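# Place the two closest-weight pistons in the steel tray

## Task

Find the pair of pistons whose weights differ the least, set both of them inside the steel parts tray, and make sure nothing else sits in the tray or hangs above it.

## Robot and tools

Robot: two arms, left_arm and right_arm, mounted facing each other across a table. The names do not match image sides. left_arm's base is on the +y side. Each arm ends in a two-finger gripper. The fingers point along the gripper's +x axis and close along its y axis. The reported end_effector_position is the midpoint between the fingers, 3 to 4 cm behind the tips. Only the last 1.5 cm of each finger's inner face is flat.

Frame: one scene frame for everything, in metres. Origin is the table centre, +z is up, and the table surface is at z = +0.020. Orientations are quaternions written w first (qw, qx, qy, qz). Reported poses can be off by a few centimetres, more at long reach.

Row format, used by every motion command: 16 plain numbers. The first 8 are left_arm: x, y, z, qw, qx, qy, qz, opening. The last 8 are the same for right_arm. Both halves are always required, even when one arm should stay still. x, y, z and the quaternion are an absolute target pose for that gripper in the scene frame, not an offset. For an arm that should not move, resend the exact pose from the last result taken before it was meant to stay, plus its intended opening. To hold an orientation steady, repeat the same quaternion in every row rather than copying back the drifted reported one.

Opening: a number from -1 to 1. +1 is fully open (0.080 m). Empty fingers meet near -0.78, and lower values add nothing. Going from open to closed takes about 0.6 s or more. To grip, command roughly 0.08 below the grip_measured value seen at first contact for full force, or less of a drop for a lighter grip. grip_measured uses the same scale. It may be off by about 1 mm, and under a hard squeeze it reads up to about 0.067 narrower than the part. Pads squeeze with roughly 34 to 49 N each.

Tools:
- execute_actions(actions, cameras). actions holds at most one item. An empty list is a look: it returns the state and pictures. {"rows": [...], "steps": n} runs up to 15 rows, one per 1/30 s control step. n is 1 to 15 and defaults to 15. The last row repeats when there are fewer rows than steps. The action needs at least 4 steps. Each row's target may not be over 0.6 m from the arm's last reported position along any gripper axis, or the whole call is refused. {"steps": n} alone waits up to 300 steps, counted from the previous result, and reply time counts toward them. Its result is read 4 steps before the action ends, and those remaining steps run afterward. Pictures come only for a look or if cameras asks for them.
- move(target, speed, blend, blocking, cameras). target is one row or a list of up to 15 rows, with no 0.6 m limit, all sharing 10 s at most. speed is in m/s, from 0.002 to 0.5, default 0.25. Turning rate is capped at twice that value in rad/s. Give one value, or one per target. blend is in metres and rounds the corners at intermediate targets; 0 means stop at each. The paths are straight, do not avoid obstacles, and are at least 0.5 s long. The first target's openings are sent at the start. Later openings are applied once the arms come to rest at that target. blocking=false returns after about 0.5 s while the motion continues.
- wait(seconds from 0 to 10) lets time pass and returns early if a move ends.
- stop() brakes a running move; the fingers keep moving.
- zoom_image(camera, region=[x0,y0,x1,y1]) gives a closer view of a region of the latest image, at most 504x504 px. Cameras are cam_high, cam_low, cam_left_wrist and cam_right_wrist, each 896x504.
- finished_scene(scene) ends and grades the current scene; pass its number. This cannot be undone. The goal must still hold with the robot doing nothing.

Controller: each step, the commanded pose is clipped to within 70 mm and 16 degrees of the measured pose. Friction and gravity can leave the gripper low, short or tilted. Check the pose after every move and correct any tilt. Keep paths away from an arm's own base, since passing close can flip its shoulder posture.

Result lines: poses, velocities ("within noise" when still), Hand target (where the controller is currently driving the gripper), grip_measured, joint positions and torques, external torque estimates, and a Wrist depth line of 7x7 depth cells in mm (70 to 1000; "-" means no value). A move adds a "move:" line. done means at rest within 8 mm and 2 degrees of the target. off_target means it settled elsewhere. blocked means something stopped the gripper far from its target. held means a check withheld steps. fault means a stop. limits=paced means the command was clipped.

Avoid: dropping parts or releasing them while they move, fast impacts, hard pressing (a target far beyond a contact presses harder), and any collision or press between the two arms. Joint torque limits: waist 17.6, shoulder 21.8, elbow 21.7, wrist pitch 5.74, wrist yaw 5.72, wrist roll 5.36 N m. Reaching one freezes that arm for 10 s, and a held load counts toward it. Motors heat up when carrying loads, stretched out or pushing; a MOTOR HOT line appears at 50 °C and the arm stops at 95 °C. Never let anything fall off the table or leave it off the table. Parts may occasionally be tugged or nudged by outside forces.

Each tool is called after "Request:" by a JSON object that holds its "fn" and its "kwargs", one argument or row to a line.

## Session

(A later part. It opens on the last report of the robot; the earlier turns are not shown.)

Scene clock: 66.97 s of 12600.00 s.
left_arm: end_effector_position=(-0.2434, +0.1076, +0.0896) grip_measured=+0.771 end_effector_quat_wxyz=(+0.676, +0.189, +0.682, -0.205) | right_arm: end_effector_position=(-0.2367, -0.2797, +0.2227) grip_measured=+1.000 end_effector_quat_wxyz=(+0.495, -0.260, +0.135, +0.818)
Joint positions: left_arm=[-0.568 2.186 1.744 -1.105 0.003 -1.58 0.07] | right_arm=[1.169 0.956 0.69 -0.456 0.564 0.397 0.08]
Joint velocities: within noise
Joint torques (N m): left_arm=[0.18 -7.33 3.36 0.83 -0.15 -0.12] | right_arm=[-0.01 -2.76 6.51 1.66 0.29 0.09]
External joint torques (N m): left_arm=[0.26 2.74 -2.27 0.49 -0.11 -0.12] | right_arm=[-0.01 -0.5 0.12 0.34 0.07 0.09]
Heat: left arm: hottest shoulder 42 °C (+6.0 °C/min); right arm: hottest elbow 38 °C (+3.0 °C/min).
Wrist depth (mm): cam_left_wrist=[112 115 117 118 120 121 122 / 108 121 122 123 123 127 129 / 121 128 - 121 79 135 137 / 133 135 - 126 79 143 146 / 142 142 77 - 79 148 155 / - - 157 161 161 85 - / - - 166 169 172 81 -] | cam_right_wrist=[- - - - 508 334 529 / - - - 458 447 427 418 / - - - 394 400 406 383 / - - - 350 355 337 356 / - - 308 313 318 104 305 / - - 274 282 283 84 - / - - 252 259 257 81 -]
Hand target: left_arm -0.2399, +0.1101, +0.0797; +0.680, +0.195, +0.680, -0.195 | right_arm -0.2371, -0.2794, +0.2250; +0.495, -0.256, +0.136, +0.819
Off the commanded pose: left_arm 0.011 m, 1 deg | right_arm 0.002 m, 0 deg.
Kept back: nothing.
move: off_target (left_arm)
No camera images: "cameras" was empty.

Request:
{"fn": "move", "kwargs": {
  "target": [
    [-0.24, 0.11, 0.0805, 0.6797,0.1949,0.6797,-0.1949, 1, -0.2371,-0.2794,0.2251,0.495,-0.256,0.136,0.819, 1],
    [-0.24, 0.11, 0.16, 0.6797,0.1949,0.6797,-0.1949, 1, -0.2371,-0.2794,0.2251,0.495,-0.256,0.136,0.819, 1],
    [-0.06, 0.285, 0.15, 0.6941,0.1349,0.6941,-0.1349, 1, -0.2371,-0.2794,0.2251,0.495,-0.256,0.136,0.819, 1]
  ],
  "speed": [0.05,0.15,0.3],
  "blend": [0,0.02,0],
  "cameras": ["cam_high","cam_left_wrist"]
}}

Scene clock: 69.73 s of 12600.00 s.
left_arm: end_effector_position=(-0.0615, +0.2822, +0.1516) grip_measured=+1.000 end_effector_quat_wxyz=(+0.694, +0.133, +0.694, -0.137) | right_arm: end_effector_position=(-0.2367, -0.2797, +0.2227) grip_measured=+1.000 end_effector_quat_wxyz=(+0.495, -0.260, +0.135, +0.818)
Joint positions: left_arm=[-0.258 1.246 0.915 -1.233 -0.001 -1.451 0.08] | right_arm=[1.169 0.956 0.69 -0.456 0.564 0.397 0.08]
Joint velocities: within noise
Joint torques (N m): left_arm=[0.3 -3.08 4.26 0.25 -0.03 0.15] | right_arm=[0.02 -2.8 6.46 1.64 0.29 0.07]
External joint torques (N m): left_arm=[0.3 0.17 -1.45 -0.06 0.03 0.15] | right_arm=[0 -0.61 0.1 0.33 0.07 0.07]
Heat: left arm: hottest shoulder 43 °C (+7.0 °C/min); right arm: hottest elbow 38 °C (+3.0 °C/min).
Wrist depth (mm): cam_left_wrist=[174 175 177 178 179 165 161 / 183 184 186 183 173 171 173 / 191 194 196 130 132 182 194 / 187 204 207 139 208 195 194 / 191 208 218 222 225 178 217 / - - 234 237 240 93 - / - - 249 255 259 79 -] | cam_right_wrist=[- - - - 552 555 543 / - - - 458 462 425 412 / - - - 400 398 402 381 / - - - 348 351 340 353 / - - 309 312 320 104 305 / - - 274 282 283 84 - / - - 251 255 259 81 -]
Hand target: left_arm -0.0601, +0.2850, +0.1500; +0.694, +0.135, +0.694, -0.135 | right_arm -0.2371, -0.2794, +0.2250; +0.495, -0.256, +0.136, +0.819
Off the commanded pose: left_arm 0.004 m, 0 deg | right_arm 0.002 m, 0 deg.
Kept back: nothing.
move: done
Images, in order (width x height): cam_high 896x504, cam_left_wrist 896x504.

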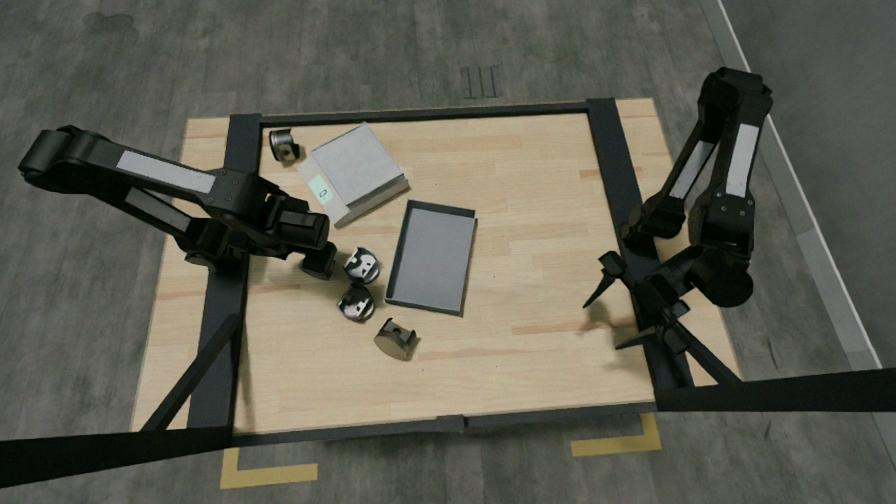

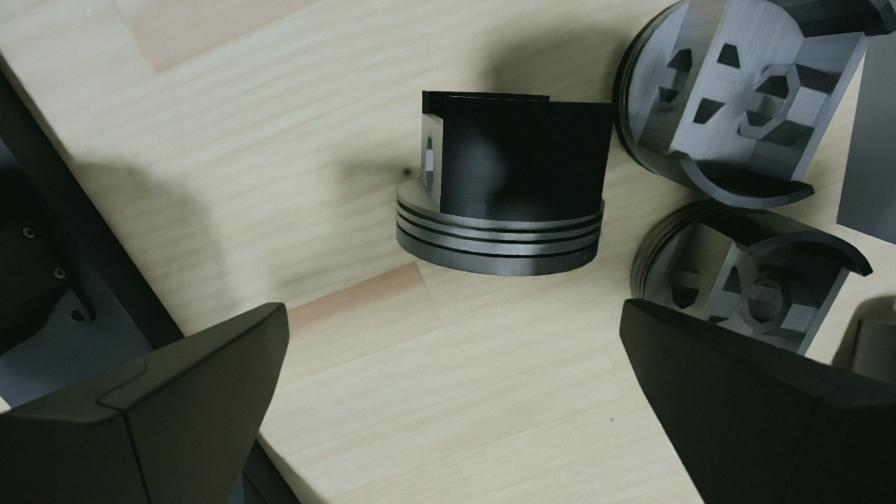

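Request:
{"fn": "move", "kwargs": {
  "target": [
    [-0.0735, 0.2705, 0.118, 0.6941,0.1349,0.6941,-0.1349, 1, -0.2371,-0.2794,0.2251,0.495,-0.256,0.136,0.819, 1]
  ],
  "speed": 0.15,
  "cameras": ["cam_left_wrist","cam_low"]
}}

Scene clock: 70.97 s of 12600.00 s.
left_arm: end_effector_position=(-0.0734, +0.2678, +0.1217) grip_measured=+1.000 end_effector_quat_wxyz=(+0.694, +0.130, +0.694, -0.140) | right_arm: end_effector_position=(-0.2367, -0.2797, +0.2227) grip_measured=+1.000 end_effector_quat_wxyz=(+0.495, -0.260, +0.135, +0.818)
Joint positions: left_arm=[-0.296 1.33 0.853 -1.079 -0.001 -1.488 0.08] | right_arm=[1.169 0.956 0.69 -0.456 0.564 0.397 0.08]
Joint velocities: within noise
Joint torques (N m): left_arm=[-0.43 -2.2 4.18 0.45 -0.02 -0.13] | right_arm=[0.05 -2.77 6.35 1.68 0.33 0.06]
External joint torques (N m): left_arm=[-0.45 1.56 -1.41 0.14 0.04 -0.13] | right_arm=[0.04 -0.54 -0.05 0.36 0.11 0.06]
Heat: left arm: hottest shoulder 42 °C (+6.0 °C/min); right arm: hottest elbow 38 °C (+3.0 °C/min).
Wrist depth (mm): cam_left_wrist=[147 148 149 151 151 128 132 / 154 155 156 90 145 139 134 / 162 163 165 95 111 151 168 / 171 172 171 102 177 156 153 / 180 179 184 188 190 144 158 / - - 198 200 204 93 - / - - 211 215 219 79 -] | cam_right_wrist=[- - - - 554 559 526 / - - - 458 461 422 411 / - - - 393 399 399 387 / - - - 348 354 340 353 / - - 307 313 317 104 304 / - - 272 282 282 84 - / - - 252 258 259 81 -]
Hand target: left_arm -0.0735, +0.2705, +0.1181; +0.694, +0.135, +0.694, -0.135 | right_arm -0.2371, -0.2794, +0.2250; +0.495, -0.256, +0.136, +0.819
Off the commanded pose: left_arm 0.005 m, 1 deg | right_arm 0.002 m, 0 deg.
Kept back: nothing.
move: done
Images, in order (width x height): cam_low 896x504, cam_left_wrist 896x504.

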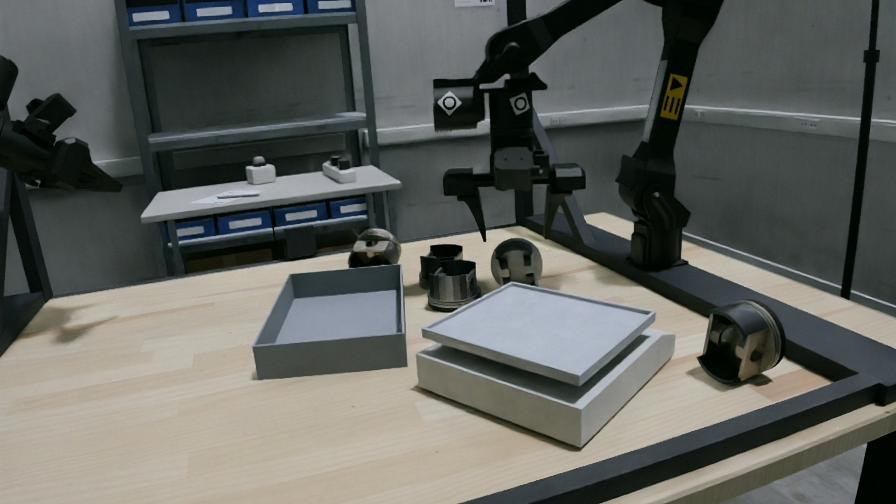

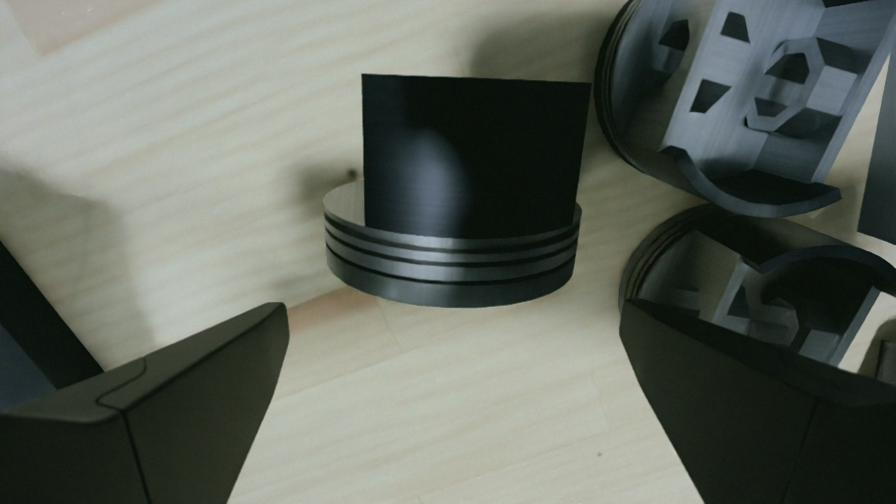

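Request:
{"fn": "move", "kwargs": {
  "target": [
    [-0.0735, 0.2705, 0.1, 0.6941,0.1349,0.6941,-0.1349, 0.96, -0.2371,-0.2794,0.2251,0.495,-0.256,0.136,0.819, 1],
    [-0.0735, 0.2705, 0.081, 0.6941,0.1349,0.6941,-0.1349, 0.96, -0.2371,-0.2794,0.2251,0.495,-0.256,0.136,0.819, 1]
  ],
  "speed": 0.06,
  "cameras": ["cam_left_wrist"]
}}

Scene clock: 72.27 s of 12600.00 s.
left_arm: end_effector_position=(-0.0736, +0.2672, +0.0846) grip_measured=+0.963 end_effector_quat_wxyz=(+0.694, +0.130, +0.694, -0.140) | right_arm: end_effector_position=(-0.2367, -0.2797, +0.2227) grip_measured=+1.000 end_effector_quat_wxyz=(+0.495, -0.260, +0.135, +0.818)
Joint positions: left_arm=[-0.296 1.384 0.74 -0.911 -0.001 -1.488 0.078] | right_arm=[1.169 0.956 0.69 -0.456 0.564 0.397 0.08]
Joint velocities: within noise
Joint torques (N m): left_arm=[-0.41 -2.24 3.88 0.47 -0.02 -0.13] | right_arm=[-0.07 -2.8 6.55 1.64 0.3 0.03]
External joint torques (N m): left_arm=[-0.43 1.67 -1.46 0.14 0.03 -0.13] | right_arm=[-0.06 -0.57 0.15 0.32 0.08 0.02]
Heat: left arm: hottest shoulder 42 °C (+5.1 °C/min); right arm: hottest elbow 38 °C (+3.0 °C/min).
Wrist depth (mm): cam_left_wrist=[114 114 116 117 119 105 85 / 119 120 - - - 106 110 / 126 127 - - - 112 115 / 132 134 - - - 140 113 / 141 139 76 - - 97 106 / - - 155 - 160 91 - / - 86 164 167 170 78 -] | cam_right_wrist=[- - - - 550 561 422 / - - - 463 457 420 413 / - - - 396 396 401 386 / - - - 351 351 338 357 / - - 310 312 318 104 304 / - - 275 281 283 85 - / - - 251 257 258 81 -]
Hand target: left_arm -0.0735, +0.2705, +0.0811; +0.694, +0.135, +0.694, -0.135 | right_arm -0.2371, -0.2794, +0.2250; +0.495, -0.256, +0.136, +0.819
Off the commanded pose: left_arm 0.005 m, 1 deg | right_arm 0.002 m, 0 deg.
Kept back: nothing.
move: done
Images, in order (width x height): cam_left_wrist 896x504.

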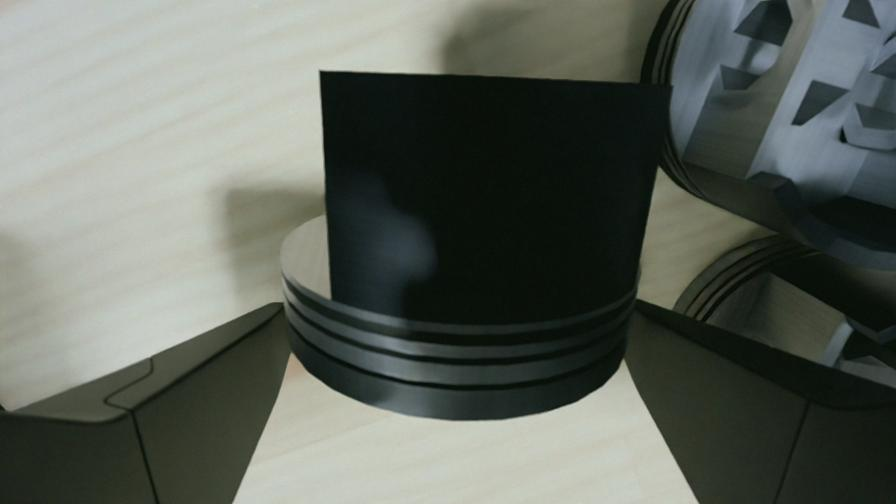

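Request:
{"fn": "move", "kwargs": {
  "target": [
    [-0.0735, 0.2700, 0.080, 0.6941,0.1349,0.6941,-0.1349, 0.55, -0.2371,-0.2794,0.2251,0.495,-0.256,0.136,0.819, 1],
    [-0.0735, 0.2700, 0.19, 0.6941,0.1349,0.6941,-0.1349, 0.55, -0.2371,-0.2794,0.2251,0.495,-0.256,0.136,0.819, 1]
  ],
  "speed": [0.06,0.12],
  "cameras": ["cam_left_wrist"]
}}

Scene clock: 74.67 s of 12600.00 s.
left_arm: end_effector_position=(-0.0731, +0.2713, +0.1872) grip_measured=+0.553 end_effector_quat_wxyz=(+0.693, +0.138, +0.695, -0.132) | right_arm: end_effector_position=(-0.2367, -0.2797, +0.2227) grip_measured=+1.000 end_effector_quat_wxyz=(+0.495, -0.260, +0.135, +0.818)
Joint positions: left_arm=[-0.297 1.31 1.101 -1.37 0.003 -1.489 0.06] | right_arm=[1.169 0.956 0.69 -0.456 0.564 0.397 0.08]
Joint velocities: within noise
Joint torques (N m): left_arm=[-0.24 -3.12 6.46 0.22 -0.16 -0.08] | right_arm=[0.16 -2.71 6.39 1.62 0.33 0.07]
External joint torques (N m): left_arm=[-0.25 0.6 0.76 -0.06 -0.11 -0.08] | right_arm=[0.15 -0.47 -0.04 0.29 0.11 0.06]
Heat: left arm: hottest shoulder 42 °C (+5.0 °C/min); right arm: hottest elbow 38 °C (+2.0 °C/min).
Wrist depth (mm): cam_left_wrist=[207 208 210 210 207 193 205 / 216 219 220 221 217 207 215 / 212 231 232 235 233 219 224 / 218 241 246 247 246 225 253 / 236 240 259 264 223 233 228 / - - 276 281 95 76 216 / - - 296 302 304 - -] | cam_right_wrist=[- - - - 556 561 545 / - - - 459 463 423 419 / - - - 399 400 402 381 / - - - 351 355 340 356 / - - 309 312 320 104 306 / - - 275 281 284 85 - / - - 250 256 258 81 -]
Hand target: left_arm -0.0735, +0.2700, +0.1900; +0.694, +0.135, +0.694, -0.135 | right_arm -0.2371, -0.2794, +0.2250; +0.495, -0.256, +0.136, +0.819
Off the commanded pose: left_arm 0.003 m, 1 deg | right_arm 0.002 m, 0 deg.
Kept back: nothing.
move: done
Images, in order (width x height): cam_left_wrist 896x504.

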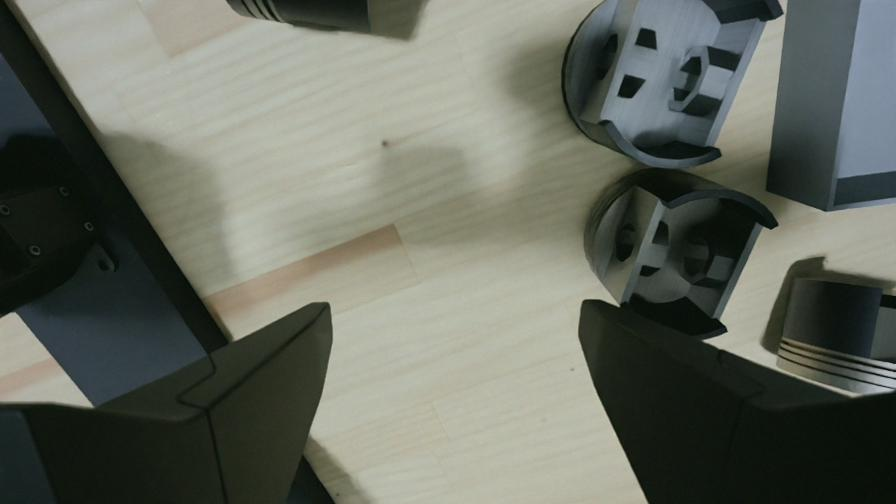

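Request:
{"fn": "wait", "kwargs": {
  "seconds": 0.1
}}

Request:
{"fn": "zoom_image", "kwargs": {
  "camera": "cam_high",
  "region": [240, 110, 440, 380]
}}

Scene clock: 75.00 s of 12600.00 s.
left_arm: end_effector_position=(-0.0731, +0.2713, +0.1874) grip_measured=+0.553 end_effector_quat_wxyz=(+0.693, +0.138, +0.695, -0.132) | right_arm: end_effector_position=(-0.2367, -0.2797, +0.2227) grip_measured=+1.000 end_effector_quat_wxyz=(+0.495, -0.260, +0.135, +0.818)
Joint positions: left_arm=[-0.297 1.31 1.101 -1.371 0.003 -1.489 0.06] | right_arm=[1.169 0.956 0.69 -0.456 0.564 0.397 0.08]
Joint velocities: within noise
Joint torques (N m): left_arm=[-0.24 -3.11 6.43 0.23 -0.15 -0.08] | right_arm=[-0.06 -2.74 6.5 1.65 0.28 0.07]
External joint torques (N m): left_arm=[-0.24 0.54 0.72 -0.08 -0.11 -0.08] | right_arm=[-0.07 -0.51 0.11 0.33 0.06 0.06]
Heat: left arm: hottest shoulder 42 °C (+5.0 °C/min); right arm: hottest elbow 39 °C (+3.0 °C/min).
Wrist depth (mm): cam_left_wrist=[207 209 210 211 208 193 206 / 215 219 221 222 218 208 215 / 212 232 232 234 234 218 223 / 218 242 247 248 246 225 253 / 237 239 260 264 225 233 223 / - - 276 282 95 76 216 / - - 296 302 302 - -] | cam_right_wrist=[- - - - 553 550 548 / - - - 458 461 425 416 / - - - 396 402 401 385 / - - - 347 354 339 355 / - - 307 310 321 104 304 / - - 275 281 283 84 - / - - 251 257 259 81 -]
Hand target: left_arm -0.0735, +0.2700, +0.1900; +0.694, +0.135, +0.694, -0.135 | right_arm -0.2371, -0.2794, +0.2250; +0.495, -0.256, +0.136, +0.819
Off the commanded pose: left_arm 0.003 m, 1 deg | right_arm 0.002 m, 0 deg.
Steps of this call (1-10: nothing new was sent). Readings (end_effector_position of left_arm | right_arm):
1: (-0.0731, +0.2714, +0.1872) | (-0.2367, -0.2797, +0.2227)
2: (-0.0731, +0.2713, +0.1873) | (-0.2367, -0.2797, +0.2227)
4: (-0.0731, +0.2714, +0.1873) | (-0.2367, -0.2797, +0.2227)
8: (-0.0731, +0.2714, +0.1873) | (-0.2367, -0.2797, +0.2227)
10: the state above

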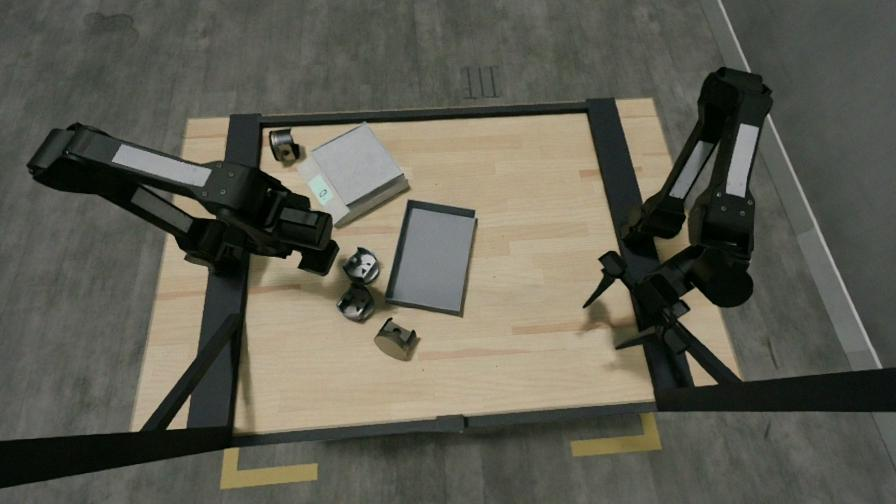

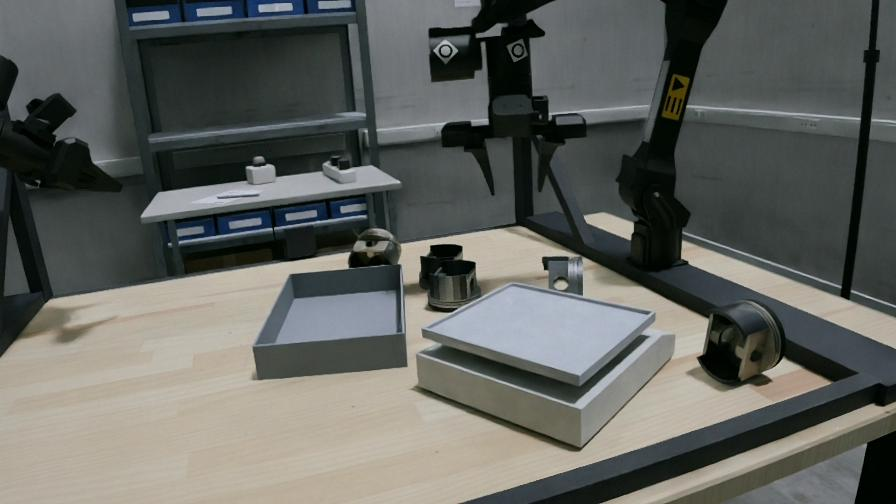

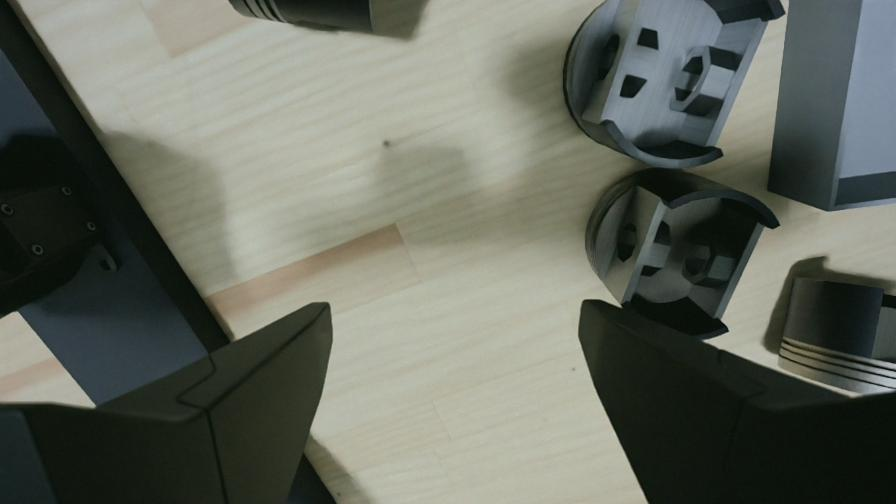

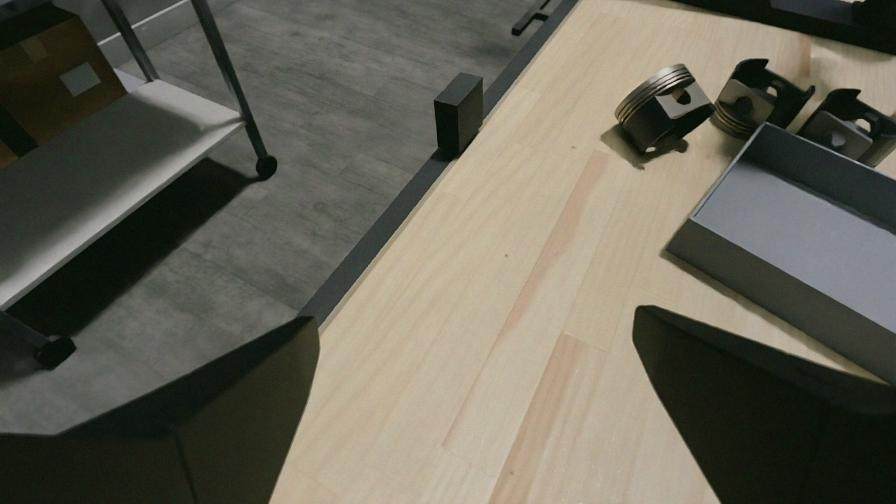

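Scaled by 1.867.

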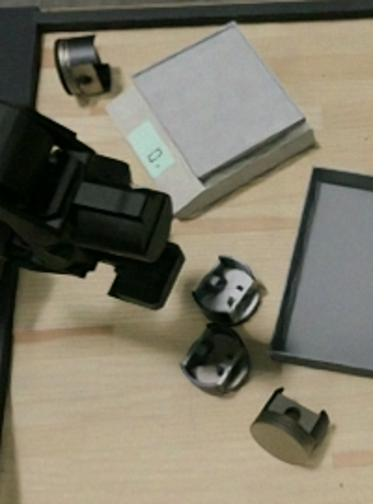

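Request:
{"fn": "move", "kwargs": {
  "target": [
    [0.01, 0.27, 0.185, 0.5736,0.4135,0.5736,-0.4135, 1, -0.2371,-0.2794,0.2251,0.495,-0.256,0.136,0.819, 1]
  ],
  "speed": 0.2
}}

Scene clock: 77.93 s of 12600.00 s.
left_arm: end_effector_position=(+0.0092, +0.2679, +0.1874) grip_measured=+1.000 end_effector_quat_wxyz=(+0.575, +0.411, +0.572, -0.416) | right_arm: end_effector_position=(-0.2367, -0.2797, +0.2227) grip_measured=+1.000 end_effector_quat_wxyz=(+0.495, -0.260, +0.135, +0.818)
Joint positions: left_arm=[0.117 1.277 1.078 -1.363 0.001 -0.211 0.08] | right_arm=[1.169 0.956 0.69 -0.456 0.564 0.397 0.08]
Joint velocities: within noise
Joint torques (N m): left_arm=[0.33 -2.83 4.33 0.49 -0.06 0.15] | right_arm=[-0.12 -2.72 6.51 1.66 0.3 0.06]
External joint torques (N m): left_arm=[0.34 0.67 -1.47 0.1 -0.05 0.15] | right_arm=[-0.11 -0.49 0.11 0.34 0.07 0.06]
Heat: left arm: hottest shoulder 41 °C (+3.0 °C/min); right arm: hottest elbow 39 °C (+3.0 °C/min).
Wrist depth (mm): cam_left_wrist=[169 173 178 211 203 196 205 / 184 189 193 223 224 206 203 / 226 227 171 233 237 239 210 / 238 242 170 247 251 256 259 / 251 250 257 263 267 263 275 / - - 273 280 283 93 - / - - 268 281 299 79 -] | cam_right_wrist=[- - - - 553 554 544 / - - - 460 467 424 418 / - - - 391 402 403 382 / - - - 351 353 342 358 / - - 308 310 319 104 306 / - - 274 281 283 84 - / - - 251 258 258 81 -]
Hand target: left_arm +0.0100, +0.2699, +0.1850; +0.574, +0.413, +0.574, -0.413 | right_arm -0.2371, -0.2794, +0.2250; +0.495, -0.256, +0.136, +0.819
Off the commanded pose: left_arm 0.003 m, 0 deg | right_arm 0.002 m, 0 deg.
Kept back: nothing.
move: done

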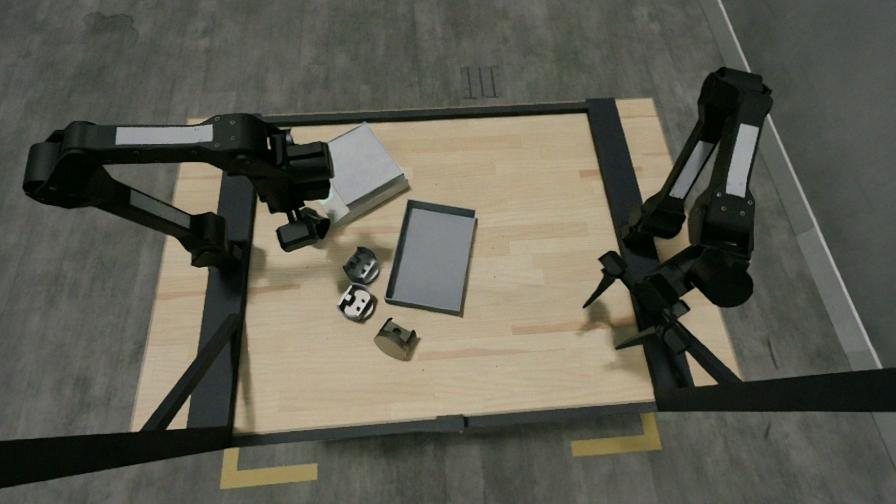

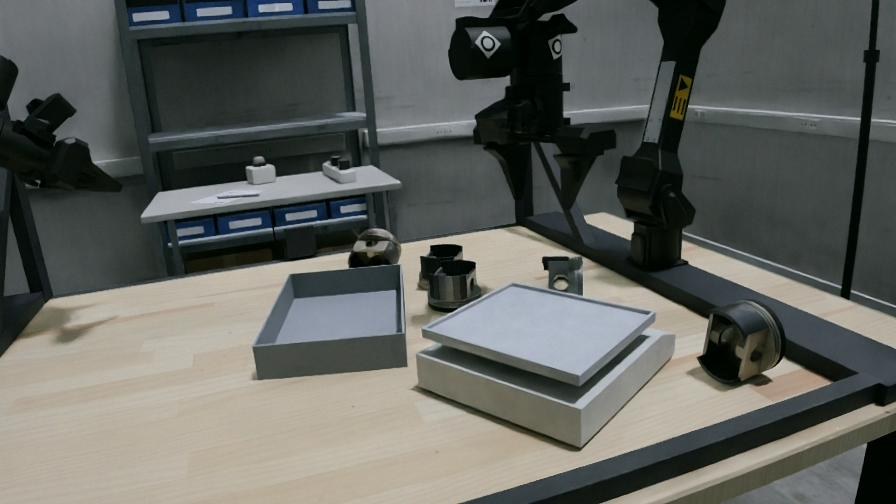

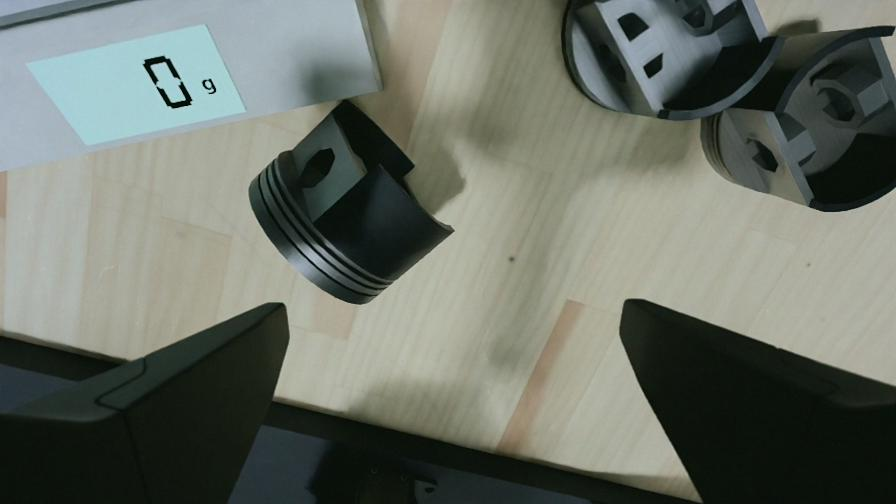

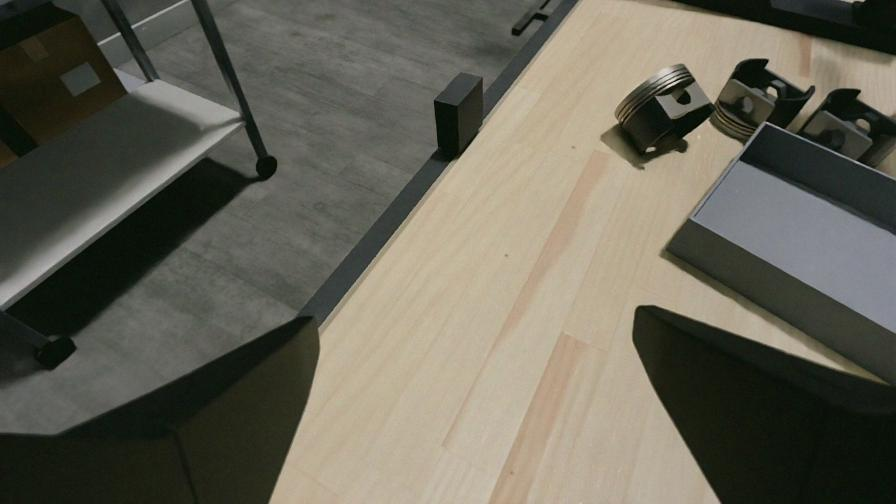

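Request:
{"fn": "move", "kwargs": {
  "target": [
    [0.058, 0.319, 0.14, 0.3642,0.6061,0.3642,-0.6061, 1, -0.2371,-0.2794,0.2251,0.495,-0.256,0.136,0.819, 1]
  ],
  "speed": 0.2,
  "cameras": ["cam_left_wrist","cam_high"]
}}

Scene clock: 91.63 s of 12600.00 s.
left_arm: end_effector_position=(+0.0582, +0.3166, +0.1419) grip_measured=+1.000 end_effector_quat_wxyz=(+0.366, +0.606, +0.363, -0.606) | right_arm: end_effector_position=(-0.2367, -0.2797, +0.2227) grip_measured=+1.000 end_effector_quat_wxyz=(+0.495, -0.260, +0.135, +0.818)
Joint positions: left_arm=[0.453 1.148 0.815 -1.234 0.001 0.936 0.08] | right_arm=[1.169 0.956 0.69 -0.456 0.564 0.397 0.08]
Joint velocities: within noise
Joint torques (N m): left_arm=[0.34 -2.36 4.27 0.48 0.01 0.14] | right_arm=[0.03 -2.78 6.51 1.66 0.32 0.08]
External joint torques (N m): left_arm=[0.36 0.18 -1.47 0.12 -0.04 0.14] | right_arm=[0.04 -0.55 0.12 0.34 0.1 0.08]
Heat: left arm: hottest shoulder 40 °C (+0.0 °C/min); right arm: hottest elbow 39 °C (+2.0 °C/min).
Wrist depth (mm): cam_left_wrist=[129 134 144 107 171 175 176 / 137 143 148 110 180 183 186 / 144 154 129 117 191 193 197 / 154 167 197 200 203 205 206 / 164 172 206 212 213 198 199 / - - 221 224 218 93 - / - - 234 220 218 79 -] | cam_right_wrist=[- - - - 543 560 548 / - - - 462 460 423 419 / - - - 396 400 401 385 / - - - 347 351 338 354 / - - 307 312 316 104 306 / - - 275 282 282 85 - / - - 251 259 259 81 -]
Hand target: left_arm +0.0580, +0.3190, +0.1400; +0.364, +0.606, +0.364, -0.606 | right_arm -0.2371, -0.2794, +0.2250; +0.495, -0.256, +0.136, +0.819
Off the commanded pose: left_arm 0.003 m, 0 deg | right_arm 0.002 m, 0 deg.
Kept back: nothing.
move: done
Images, in order (width x height): cam_high 896x504, cam_left_wrist 896x504.

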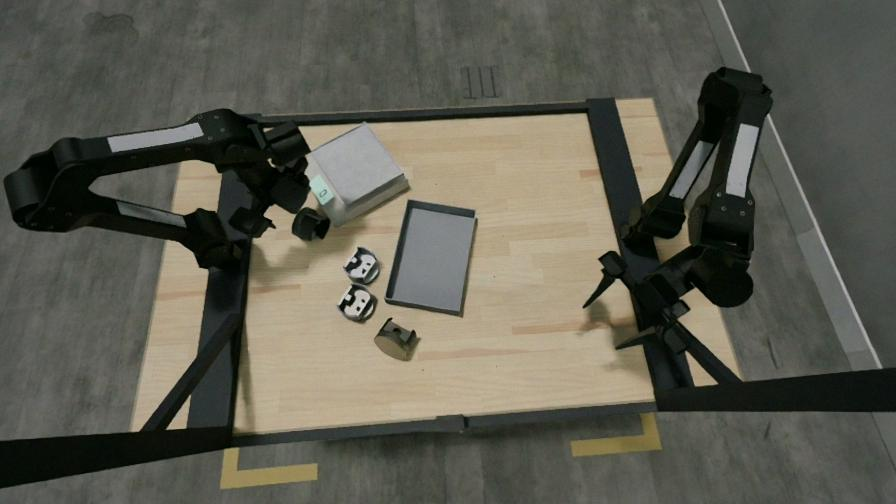

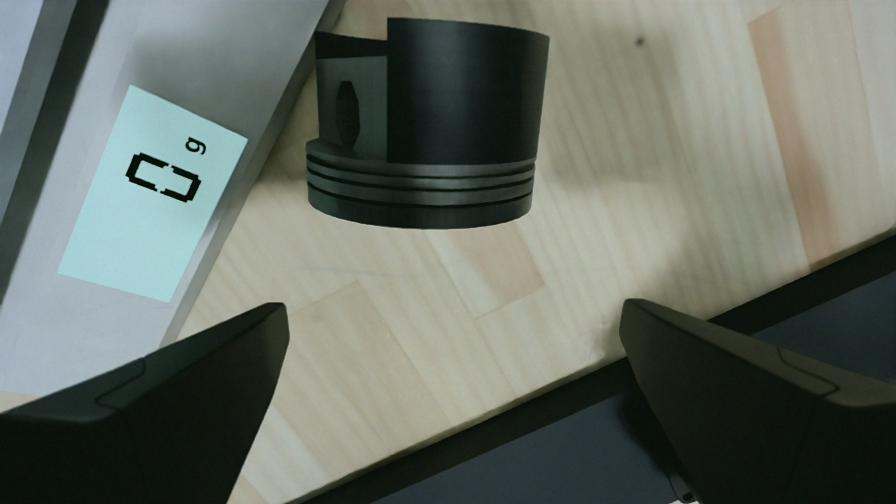

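Request:
{"fn": "move", "kwargs": {
  "target": [
    [0.0636, 0.306, 0.118, 0.3455,0.617,0.3455,-0.617, 0.92, -0.2371,-0.2794,0.2251,0.495,-0.256,0.136,0.819, 1]
  ],
  "speed": 0.15,
  "cameras": ["cam_left_wrist"]
}}

Scene clock: 92.80 s of 12600.00 s.
left_arm: end_effector_position=(+0.0645, +0.3037, +0.1215) grip_measured=+0.923 end_effector_quat_wxyz=(+0.352, +0.616, +0.342, -0.617) | right_arm: end_effector_position=(-0.2367, -0.2797, +0.2227) grip_measured=+1.000 end_effector_quat_wxyz=(+0.495, -0.260, +0.135, +0.818)
Joint positions: left_arm=[0.454 1.214 0.773 -1.116 0.001 0.994 0.077] | right_arm=[1.169 0.956 0.69 -0.456 0.564 0.397 0.08]
Joint velocities: within noise
Joint torques (N m): left_arm=[-0.01 -1.51 4.24 0.51 0.02 0.14] | right_arm=[0.16 -2.79 6.43 1.63 0.34 0.1]
External joint torques (N m): left_arm=[-0.01 1.48 -1.45 0.15 -0.03 0.14] | right_arm=[0.14 -0.54 -0.02 0.29 0.12 0.09]
Heat: left arm: hottest shoulder 40 °C (+0.0 °C/min); right arm: hottest elbow 39 °C (+2.0 °C/min).
Wrist depth (mm): cam_left_wrist=[111 115 125 150 152 155 156 / 118 123 130 90 98 163 164 / - 130 142 96 108 172 174 / 132 140 173 103 176 181 184 / 140 146 184 187 188 187 190 / - - 196 199 202 90 - / - 85 210 212 200 77 -] | cam_right_wrist=[- - - - 550 551 545 / - - - 457 463 421 419 / - - - 396 398 407 380 / - - - 348 351 339 355 / - - 309 312 319 104 306 / - - 274 281 281 84 - / - - 251 256 258 81 -]
Hand target: left_arm +0.0636, +0.3060, +0.1181; +0.346, +0.617, +0.345, -0.617 | right_arm -0.2371, -0.2794, +0.2250; +0.495, -0.256, +0.136, +0.819
Off the commanded pose: left_arm 0.004 m, 1 deg | right_arm 0.002 m, 0 deg.
Kept back: nothing.
move: done
Images, in order (width x height): cam_left_wrist 896x504.

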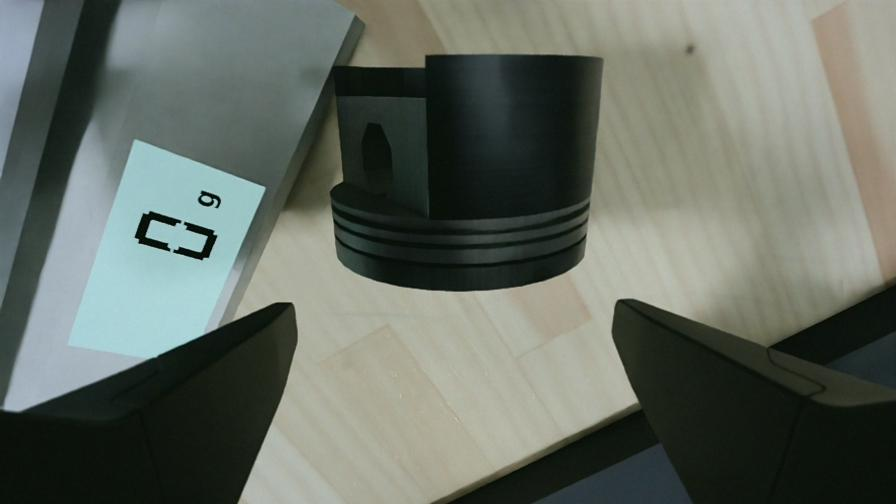

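Request:
{"fn": "move", "kwargs": {
  "target": [
    [0.0611, 0.3052, 0.098, 0.3455,0.617,0.3455,-0.617, 0.92, -0.2371,-0.2794,0.2251,0.495,-0.256,0.136,0.819, 1]
  ],
  "speed": 0.08,
  "cameras": ["cam_left_wrist"]
}}

Scene clock: 93.77 s of 12600.00 s.
left_arm: end_effector_position=(+0.0628, +0.3029, +0.1014) grip_measured=+0.923 end_effector_quat_wxyz=(+0.350, +0.616, +0.341, -0.618) | right_arm: end_effector_position=(-0.2367, -0.2797, +0.2227) grip_measured=+1.000 end_effector_quat_wxyz=(+0.495, -0.260, +0.135, +0.818)
Joint positions: left_arm=[0.443 1.236 0.705 -1.026 0.001 0.988 0.077] | right_arm=[1.169 0.956 0.69 -0.456 0.564 0.397 0.08]
Joint velocities: within noise
Joint torques (N m): left_arm=[-0.42 -1.59 4.12 0.48 0.02 -0.13] | right_arm=[-0.05 -2.83 6.48 1.65 0.29 0.07]
External joint torques (N m): left_arm=[-0.42 1.42 -1.42 0.13 -0.03 -0.13] | right_arm=[-0.06 -0.62 0.11 0.33 0.07 0.06]
Heat: left arm: hottest shoulder 40 °C (+0.0 °C/min); right arm: hottest elbow 39 °C (+2.0 °C/min).
Wrist depth (mm): cam_left_wrist=[- 100 108 133 134 136 137 / - 106 111 - 76 143 145 / 106 113 118 - 83 151 152 / 113 121 95 80 89 159 162 / 123 126 159 85 164 95 171 / - - 171 176 177 90 - / - 85 186 188 188 77 -] | cam_right_wrist=[- - - - 548 553 546 / - - - 461 464 426 415 / - - - 395 400 404 382 / - - - 349 349 338 355 / - - 310 312 318 104 306 / - - 274 280 283 84 - / - - 252 258 259 81 -]
Hand target: left_arm +0.0611, +0.3053, +0.0980; +0.345, +0.617, +0.345, -0.617 | right_arm -0.2371, -0.2794, +0.2250; +0.495, -0.256, +0.136, +0.819
Off the commanded pose: left_arm 0.004 m, 1 deg | right_arm 0.002 m, 0 deg.
Kept back: nothing.
move: done
Images, in order (width x height): cam_left_wrist 896x504.

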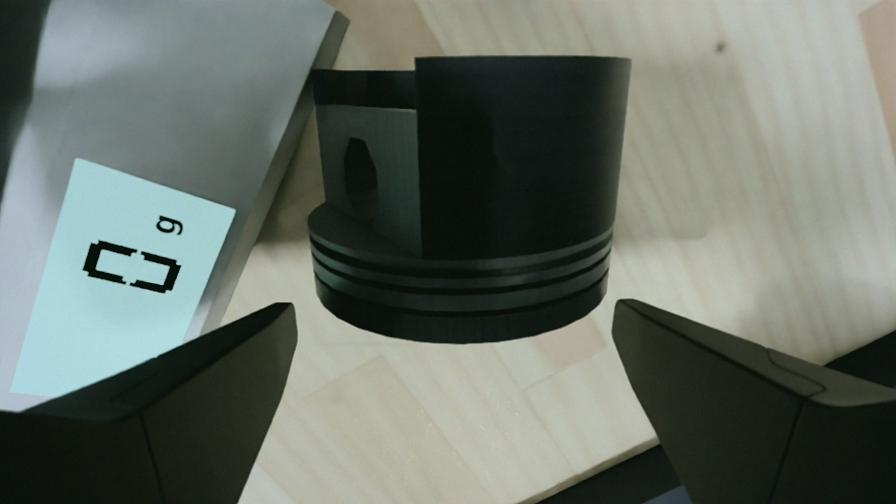

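Request:
{"fn": "move", "kwargs": {
  "target": [
    [0.0602, 0.3056, 0.083, 0.3455,0.617,0.3455,-0.617, 0.92, -0.2371,-0.2794,0.2251,0.495,-0.256,0.136,0.819, 1]
  ],
  "speed": 0.05,
  "cameras": ["cam_left_wrist"]
}}

Scene clock: 94.73 s of 12600.00 s.
left_arm: end_effector_position=(+0.0620, +0.3030, +0.0864) grip_measured=+0.923 end_effector_quat_wxyz=(+0.350, +0.616, +0.340, -0.618) | right_arm: end_effector_position=(-0.2367, -0.2797, +0.2227) grip_measured=+1.000 end_effector_quat_wxyz=(+0.495, -0.260, +0.135, +0.818)
Joint positions: left_arm=[0.439 1.257 0.655 -0.955 0.001 0.984 0.077] | right_arm=[1.169 0.956 0.69 -0.456 0.564 0.397 0.08]
Joint velocities: within noise
Joint torques (N m): left_arm=[-0.42 -1.6 4 0.49 0.01 -0.13] | right_arm=[-0.13 -2.76 6.49 1.66 0.32 0.1]
External joint torques (N m): left_arm=[-0.43 1.47 -1.47 0.13 -0.03 -0.13] | right_arm=[-0.14 -0.52 0.07 0.33 0.1 0.1]
Heat: left arm: hottest shoulder 40 °C (+0.0 °C/min); right arm: hottest elbow 39 °C (+2.0 °C/min).
Wrist depth (mm): cam_left_wrist=[- 90 104 119 120 122 123 / - 95 100 - - 128 130 / - 99 116 - - 136 137 / 100 107 85 - - 143 145 / 107 115 80 - 78 95 154 / - - 156 160 161 90 - / - 79 166 168 171 77 -] | cam_right_wrist=[- - - - 550 564 544 / - - - 459 460 422 417 / - - - 396 398 398 384 / - - - 350 353 338 353 / - - 308 310 319 104 304 / - - 273 281 284 84 - / - - 253 257 259 81 -]
Hand target: left_arm +0.0602, +0.3056, +0.0831; +0.346, +0.617, +0.345, -0.617 | right_arm -0.2371, -0.2794, +0.2250; +0.495, -0.256, +0.136, +0.819
Off the commanded pose: left_arm 0.005 m, 1 deg | right_arm 0.002 m, 0 deg.
Kept back: nothing.
move: done
Images, in order (width x height): cam_left_wrist 896x504.

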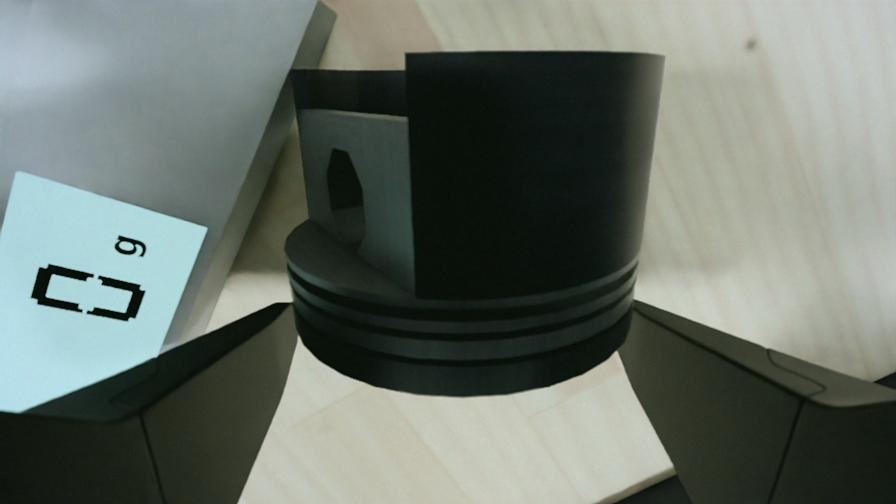

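Request:
{"fn": "move", "kwargs": {
  "target": [
    [0.0580, 0.3025, 0.0825, 0.3455,0.617,0.3455,-0.617, 0.92, -0.2371,-0.2794,0.2251,0.495,-0.256,0.136,0.819, 1]
  ],
  "speed": 0.05,
  "cameras": ["cam_left_wrist"]
}}

Request:
{"fn": "move", "kwargs": {
  "target": [
    [0.0580, 0.3025, 0.0825, 0.3455,0.617,0.3455,-0.617, 0.6, -0.2371,-0.2794,0.2251,0.495,-0.256,0.136,0.819, 1]
  ],
  "speed": 0.05,
  "cameras": ["cam_left_wrist"]
}}

Scene clock: 95.67 s of 12600.00 s.
left_arm: end_effector_position=(+0.0593, +0.3011, +0.0847) grip_measured=+0.923 end_effector_quat_wxyz=(+0.349, +0.616, +0.342, -0.618) | right_arm: end_effector_position=(-0.2367, -0.2797, +0.2227) grip_measured=+1.000 end_effector_quat_wxyz=(+0.495, -0.260, +0.135, +0.818)
Joint positions: left_arm=[0.421 1.267 0.655 -0.949 0.001 0.966 0.077] | right_arm=[1.169 0.956 0.69 -0.456 0.564 0.397 0.08]
Joint velocities: within noise
Joint torques (N m): left_arm=[-0.43 -1.64 4.47 0.49 0.01 -0.14] | right_arm=[0.06 -2.81 6.56 1.66 0.31 0.09]
External joint torques (N m): left_arm=[-0.42 1.47 -0.99 0.13 -0.04 -0.14] | right_arm=[0.06 -0.61 0.17 0.34 0.09 0.09]
Heat: left arm: hottest shoulder 40 °C (+0.0 °C/min); right arm: hottest elbow 39 °C (+2.0 °C/min).
Wrist depth (mm): cam_left_wrist=[- 88 114 118 119 121 122 / - 93 99 - - 126 128 / - 98 102 - - 134 135 / 99 103 88 - - 142 144 / 107 113 - - 78 95 153 / - - 99 - 160 90 - / - 85 164 166 170 77 -] | cam_right_wrist=[- - - - 556 565 551 / - - - 458 460 424 419 / - - - 394 401 402 382 / - - - 350 352 338 356 / - - 310 312 321 104 305 / - - 275 281 284 85 - / - - 252 258 260 81 -]
Hand target: left_arm +0.0580, +0.3025, +0.0825; +0.345, +0.617, +0.345, -0.617 | right_arm -0.2371, -0.2794, +0.2250; +0.495, -0.256, +0.136, +0.819
Off the commanded pose: left_arm 0.003 m, 1 deg | right_arm 0.002 m, 0 deg.
Kept back: nothing.
move: done
Images, in order (width x height): cam_left_wrist 896x504.

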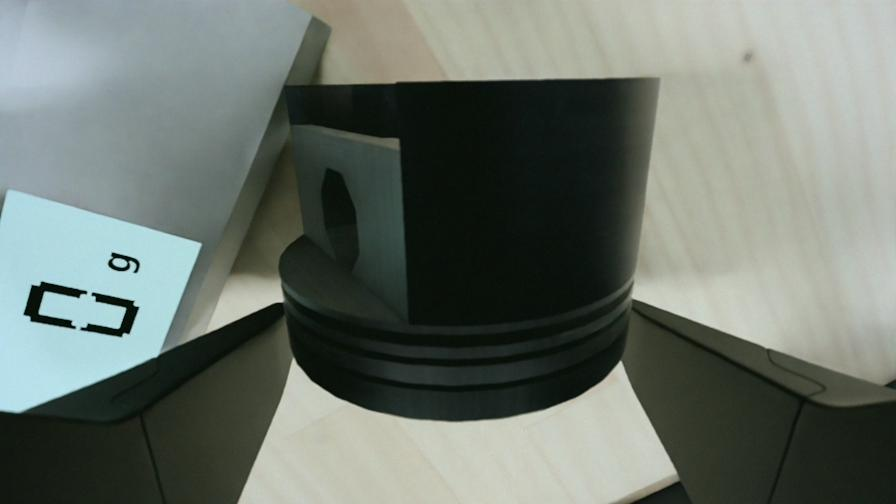

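Scene clock: 96.37 s of 12600.00 s.
left_arm: end_effector_position=(+0.0594, +0.3011, +0.0847) grip_measured=+0.743 end_effector_quat_wxyz=(+0.349, +0.617, +0.342, -0.617) | right_arm: end_effector_position=(-0.2367, -0.2797, +0.2227) grip_measured=+1.000 end_effector_quat_wxyz=(+0.495, -0.260, +0.135, +0.818)
Joint positions: left_arm=[0.421 1.267 0.655 -0.949 0 0.965 0.068] | right_arm=[1.169 0.956 0.69 -0.456 0.564 0.397 0.08]
Joint velocities: within noise
Joint torques (N m): left_arm=[-0.4 -1.63 4.47 0.5 0.04 -0.13] | right_arm=[0.06 -2.83 6.39 1.66 0.3 0.07]
External joint torques (N m): left_arm=[-0.41 1.48 -0.98 0.13 0 -0.13] | right_arm=[0.06 -0.59 0.01 0.34 0.08 0.06]
Heat: left arm: hottest shoulder 40 °C (+0.0 °C/min); right arm: hottest elbow 39 °C (+2.0 °C/min).
Wrist depth (mm): cam_left_wrist=[- 89 115 118 119 121 122 / - 94 101 - - 127 128 / - 98 102 - - 134 135 / 99 104 88 - - 142 144 / 107 113 - - 78 147 153 / - - 92 - 97 84 - / - - 164 167 171 80 -] | cam_right_wrist=[- - - - 560 555 539 / - - - 459 458 427 417 / - - - 397 400 402 385 / - - - 349 350 339 354 / - - 308 309 319 104 305 / - - 274 281 283 84 - / - - 252 257 259 81 -]
Hand target: left_arm +0.0580, +0.3026, +0.0825; +0.346, +0.617, +0.346, -0.617 | right_arm -0.2371, -0.2794, +0.2250; +0.495, -0.256, +0.136, +0.819
Off the commanded pose: left_arm 0.003 m, 1 deg | right_arm 0.002 m, 0 deg.
Kept back: nothing.
move: done
Images, in order (width x height): cam_left_wrist 896x504.

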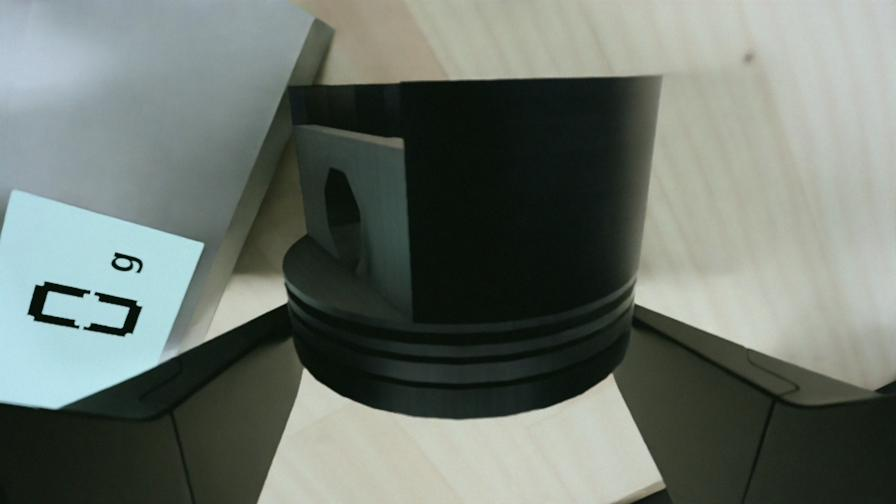

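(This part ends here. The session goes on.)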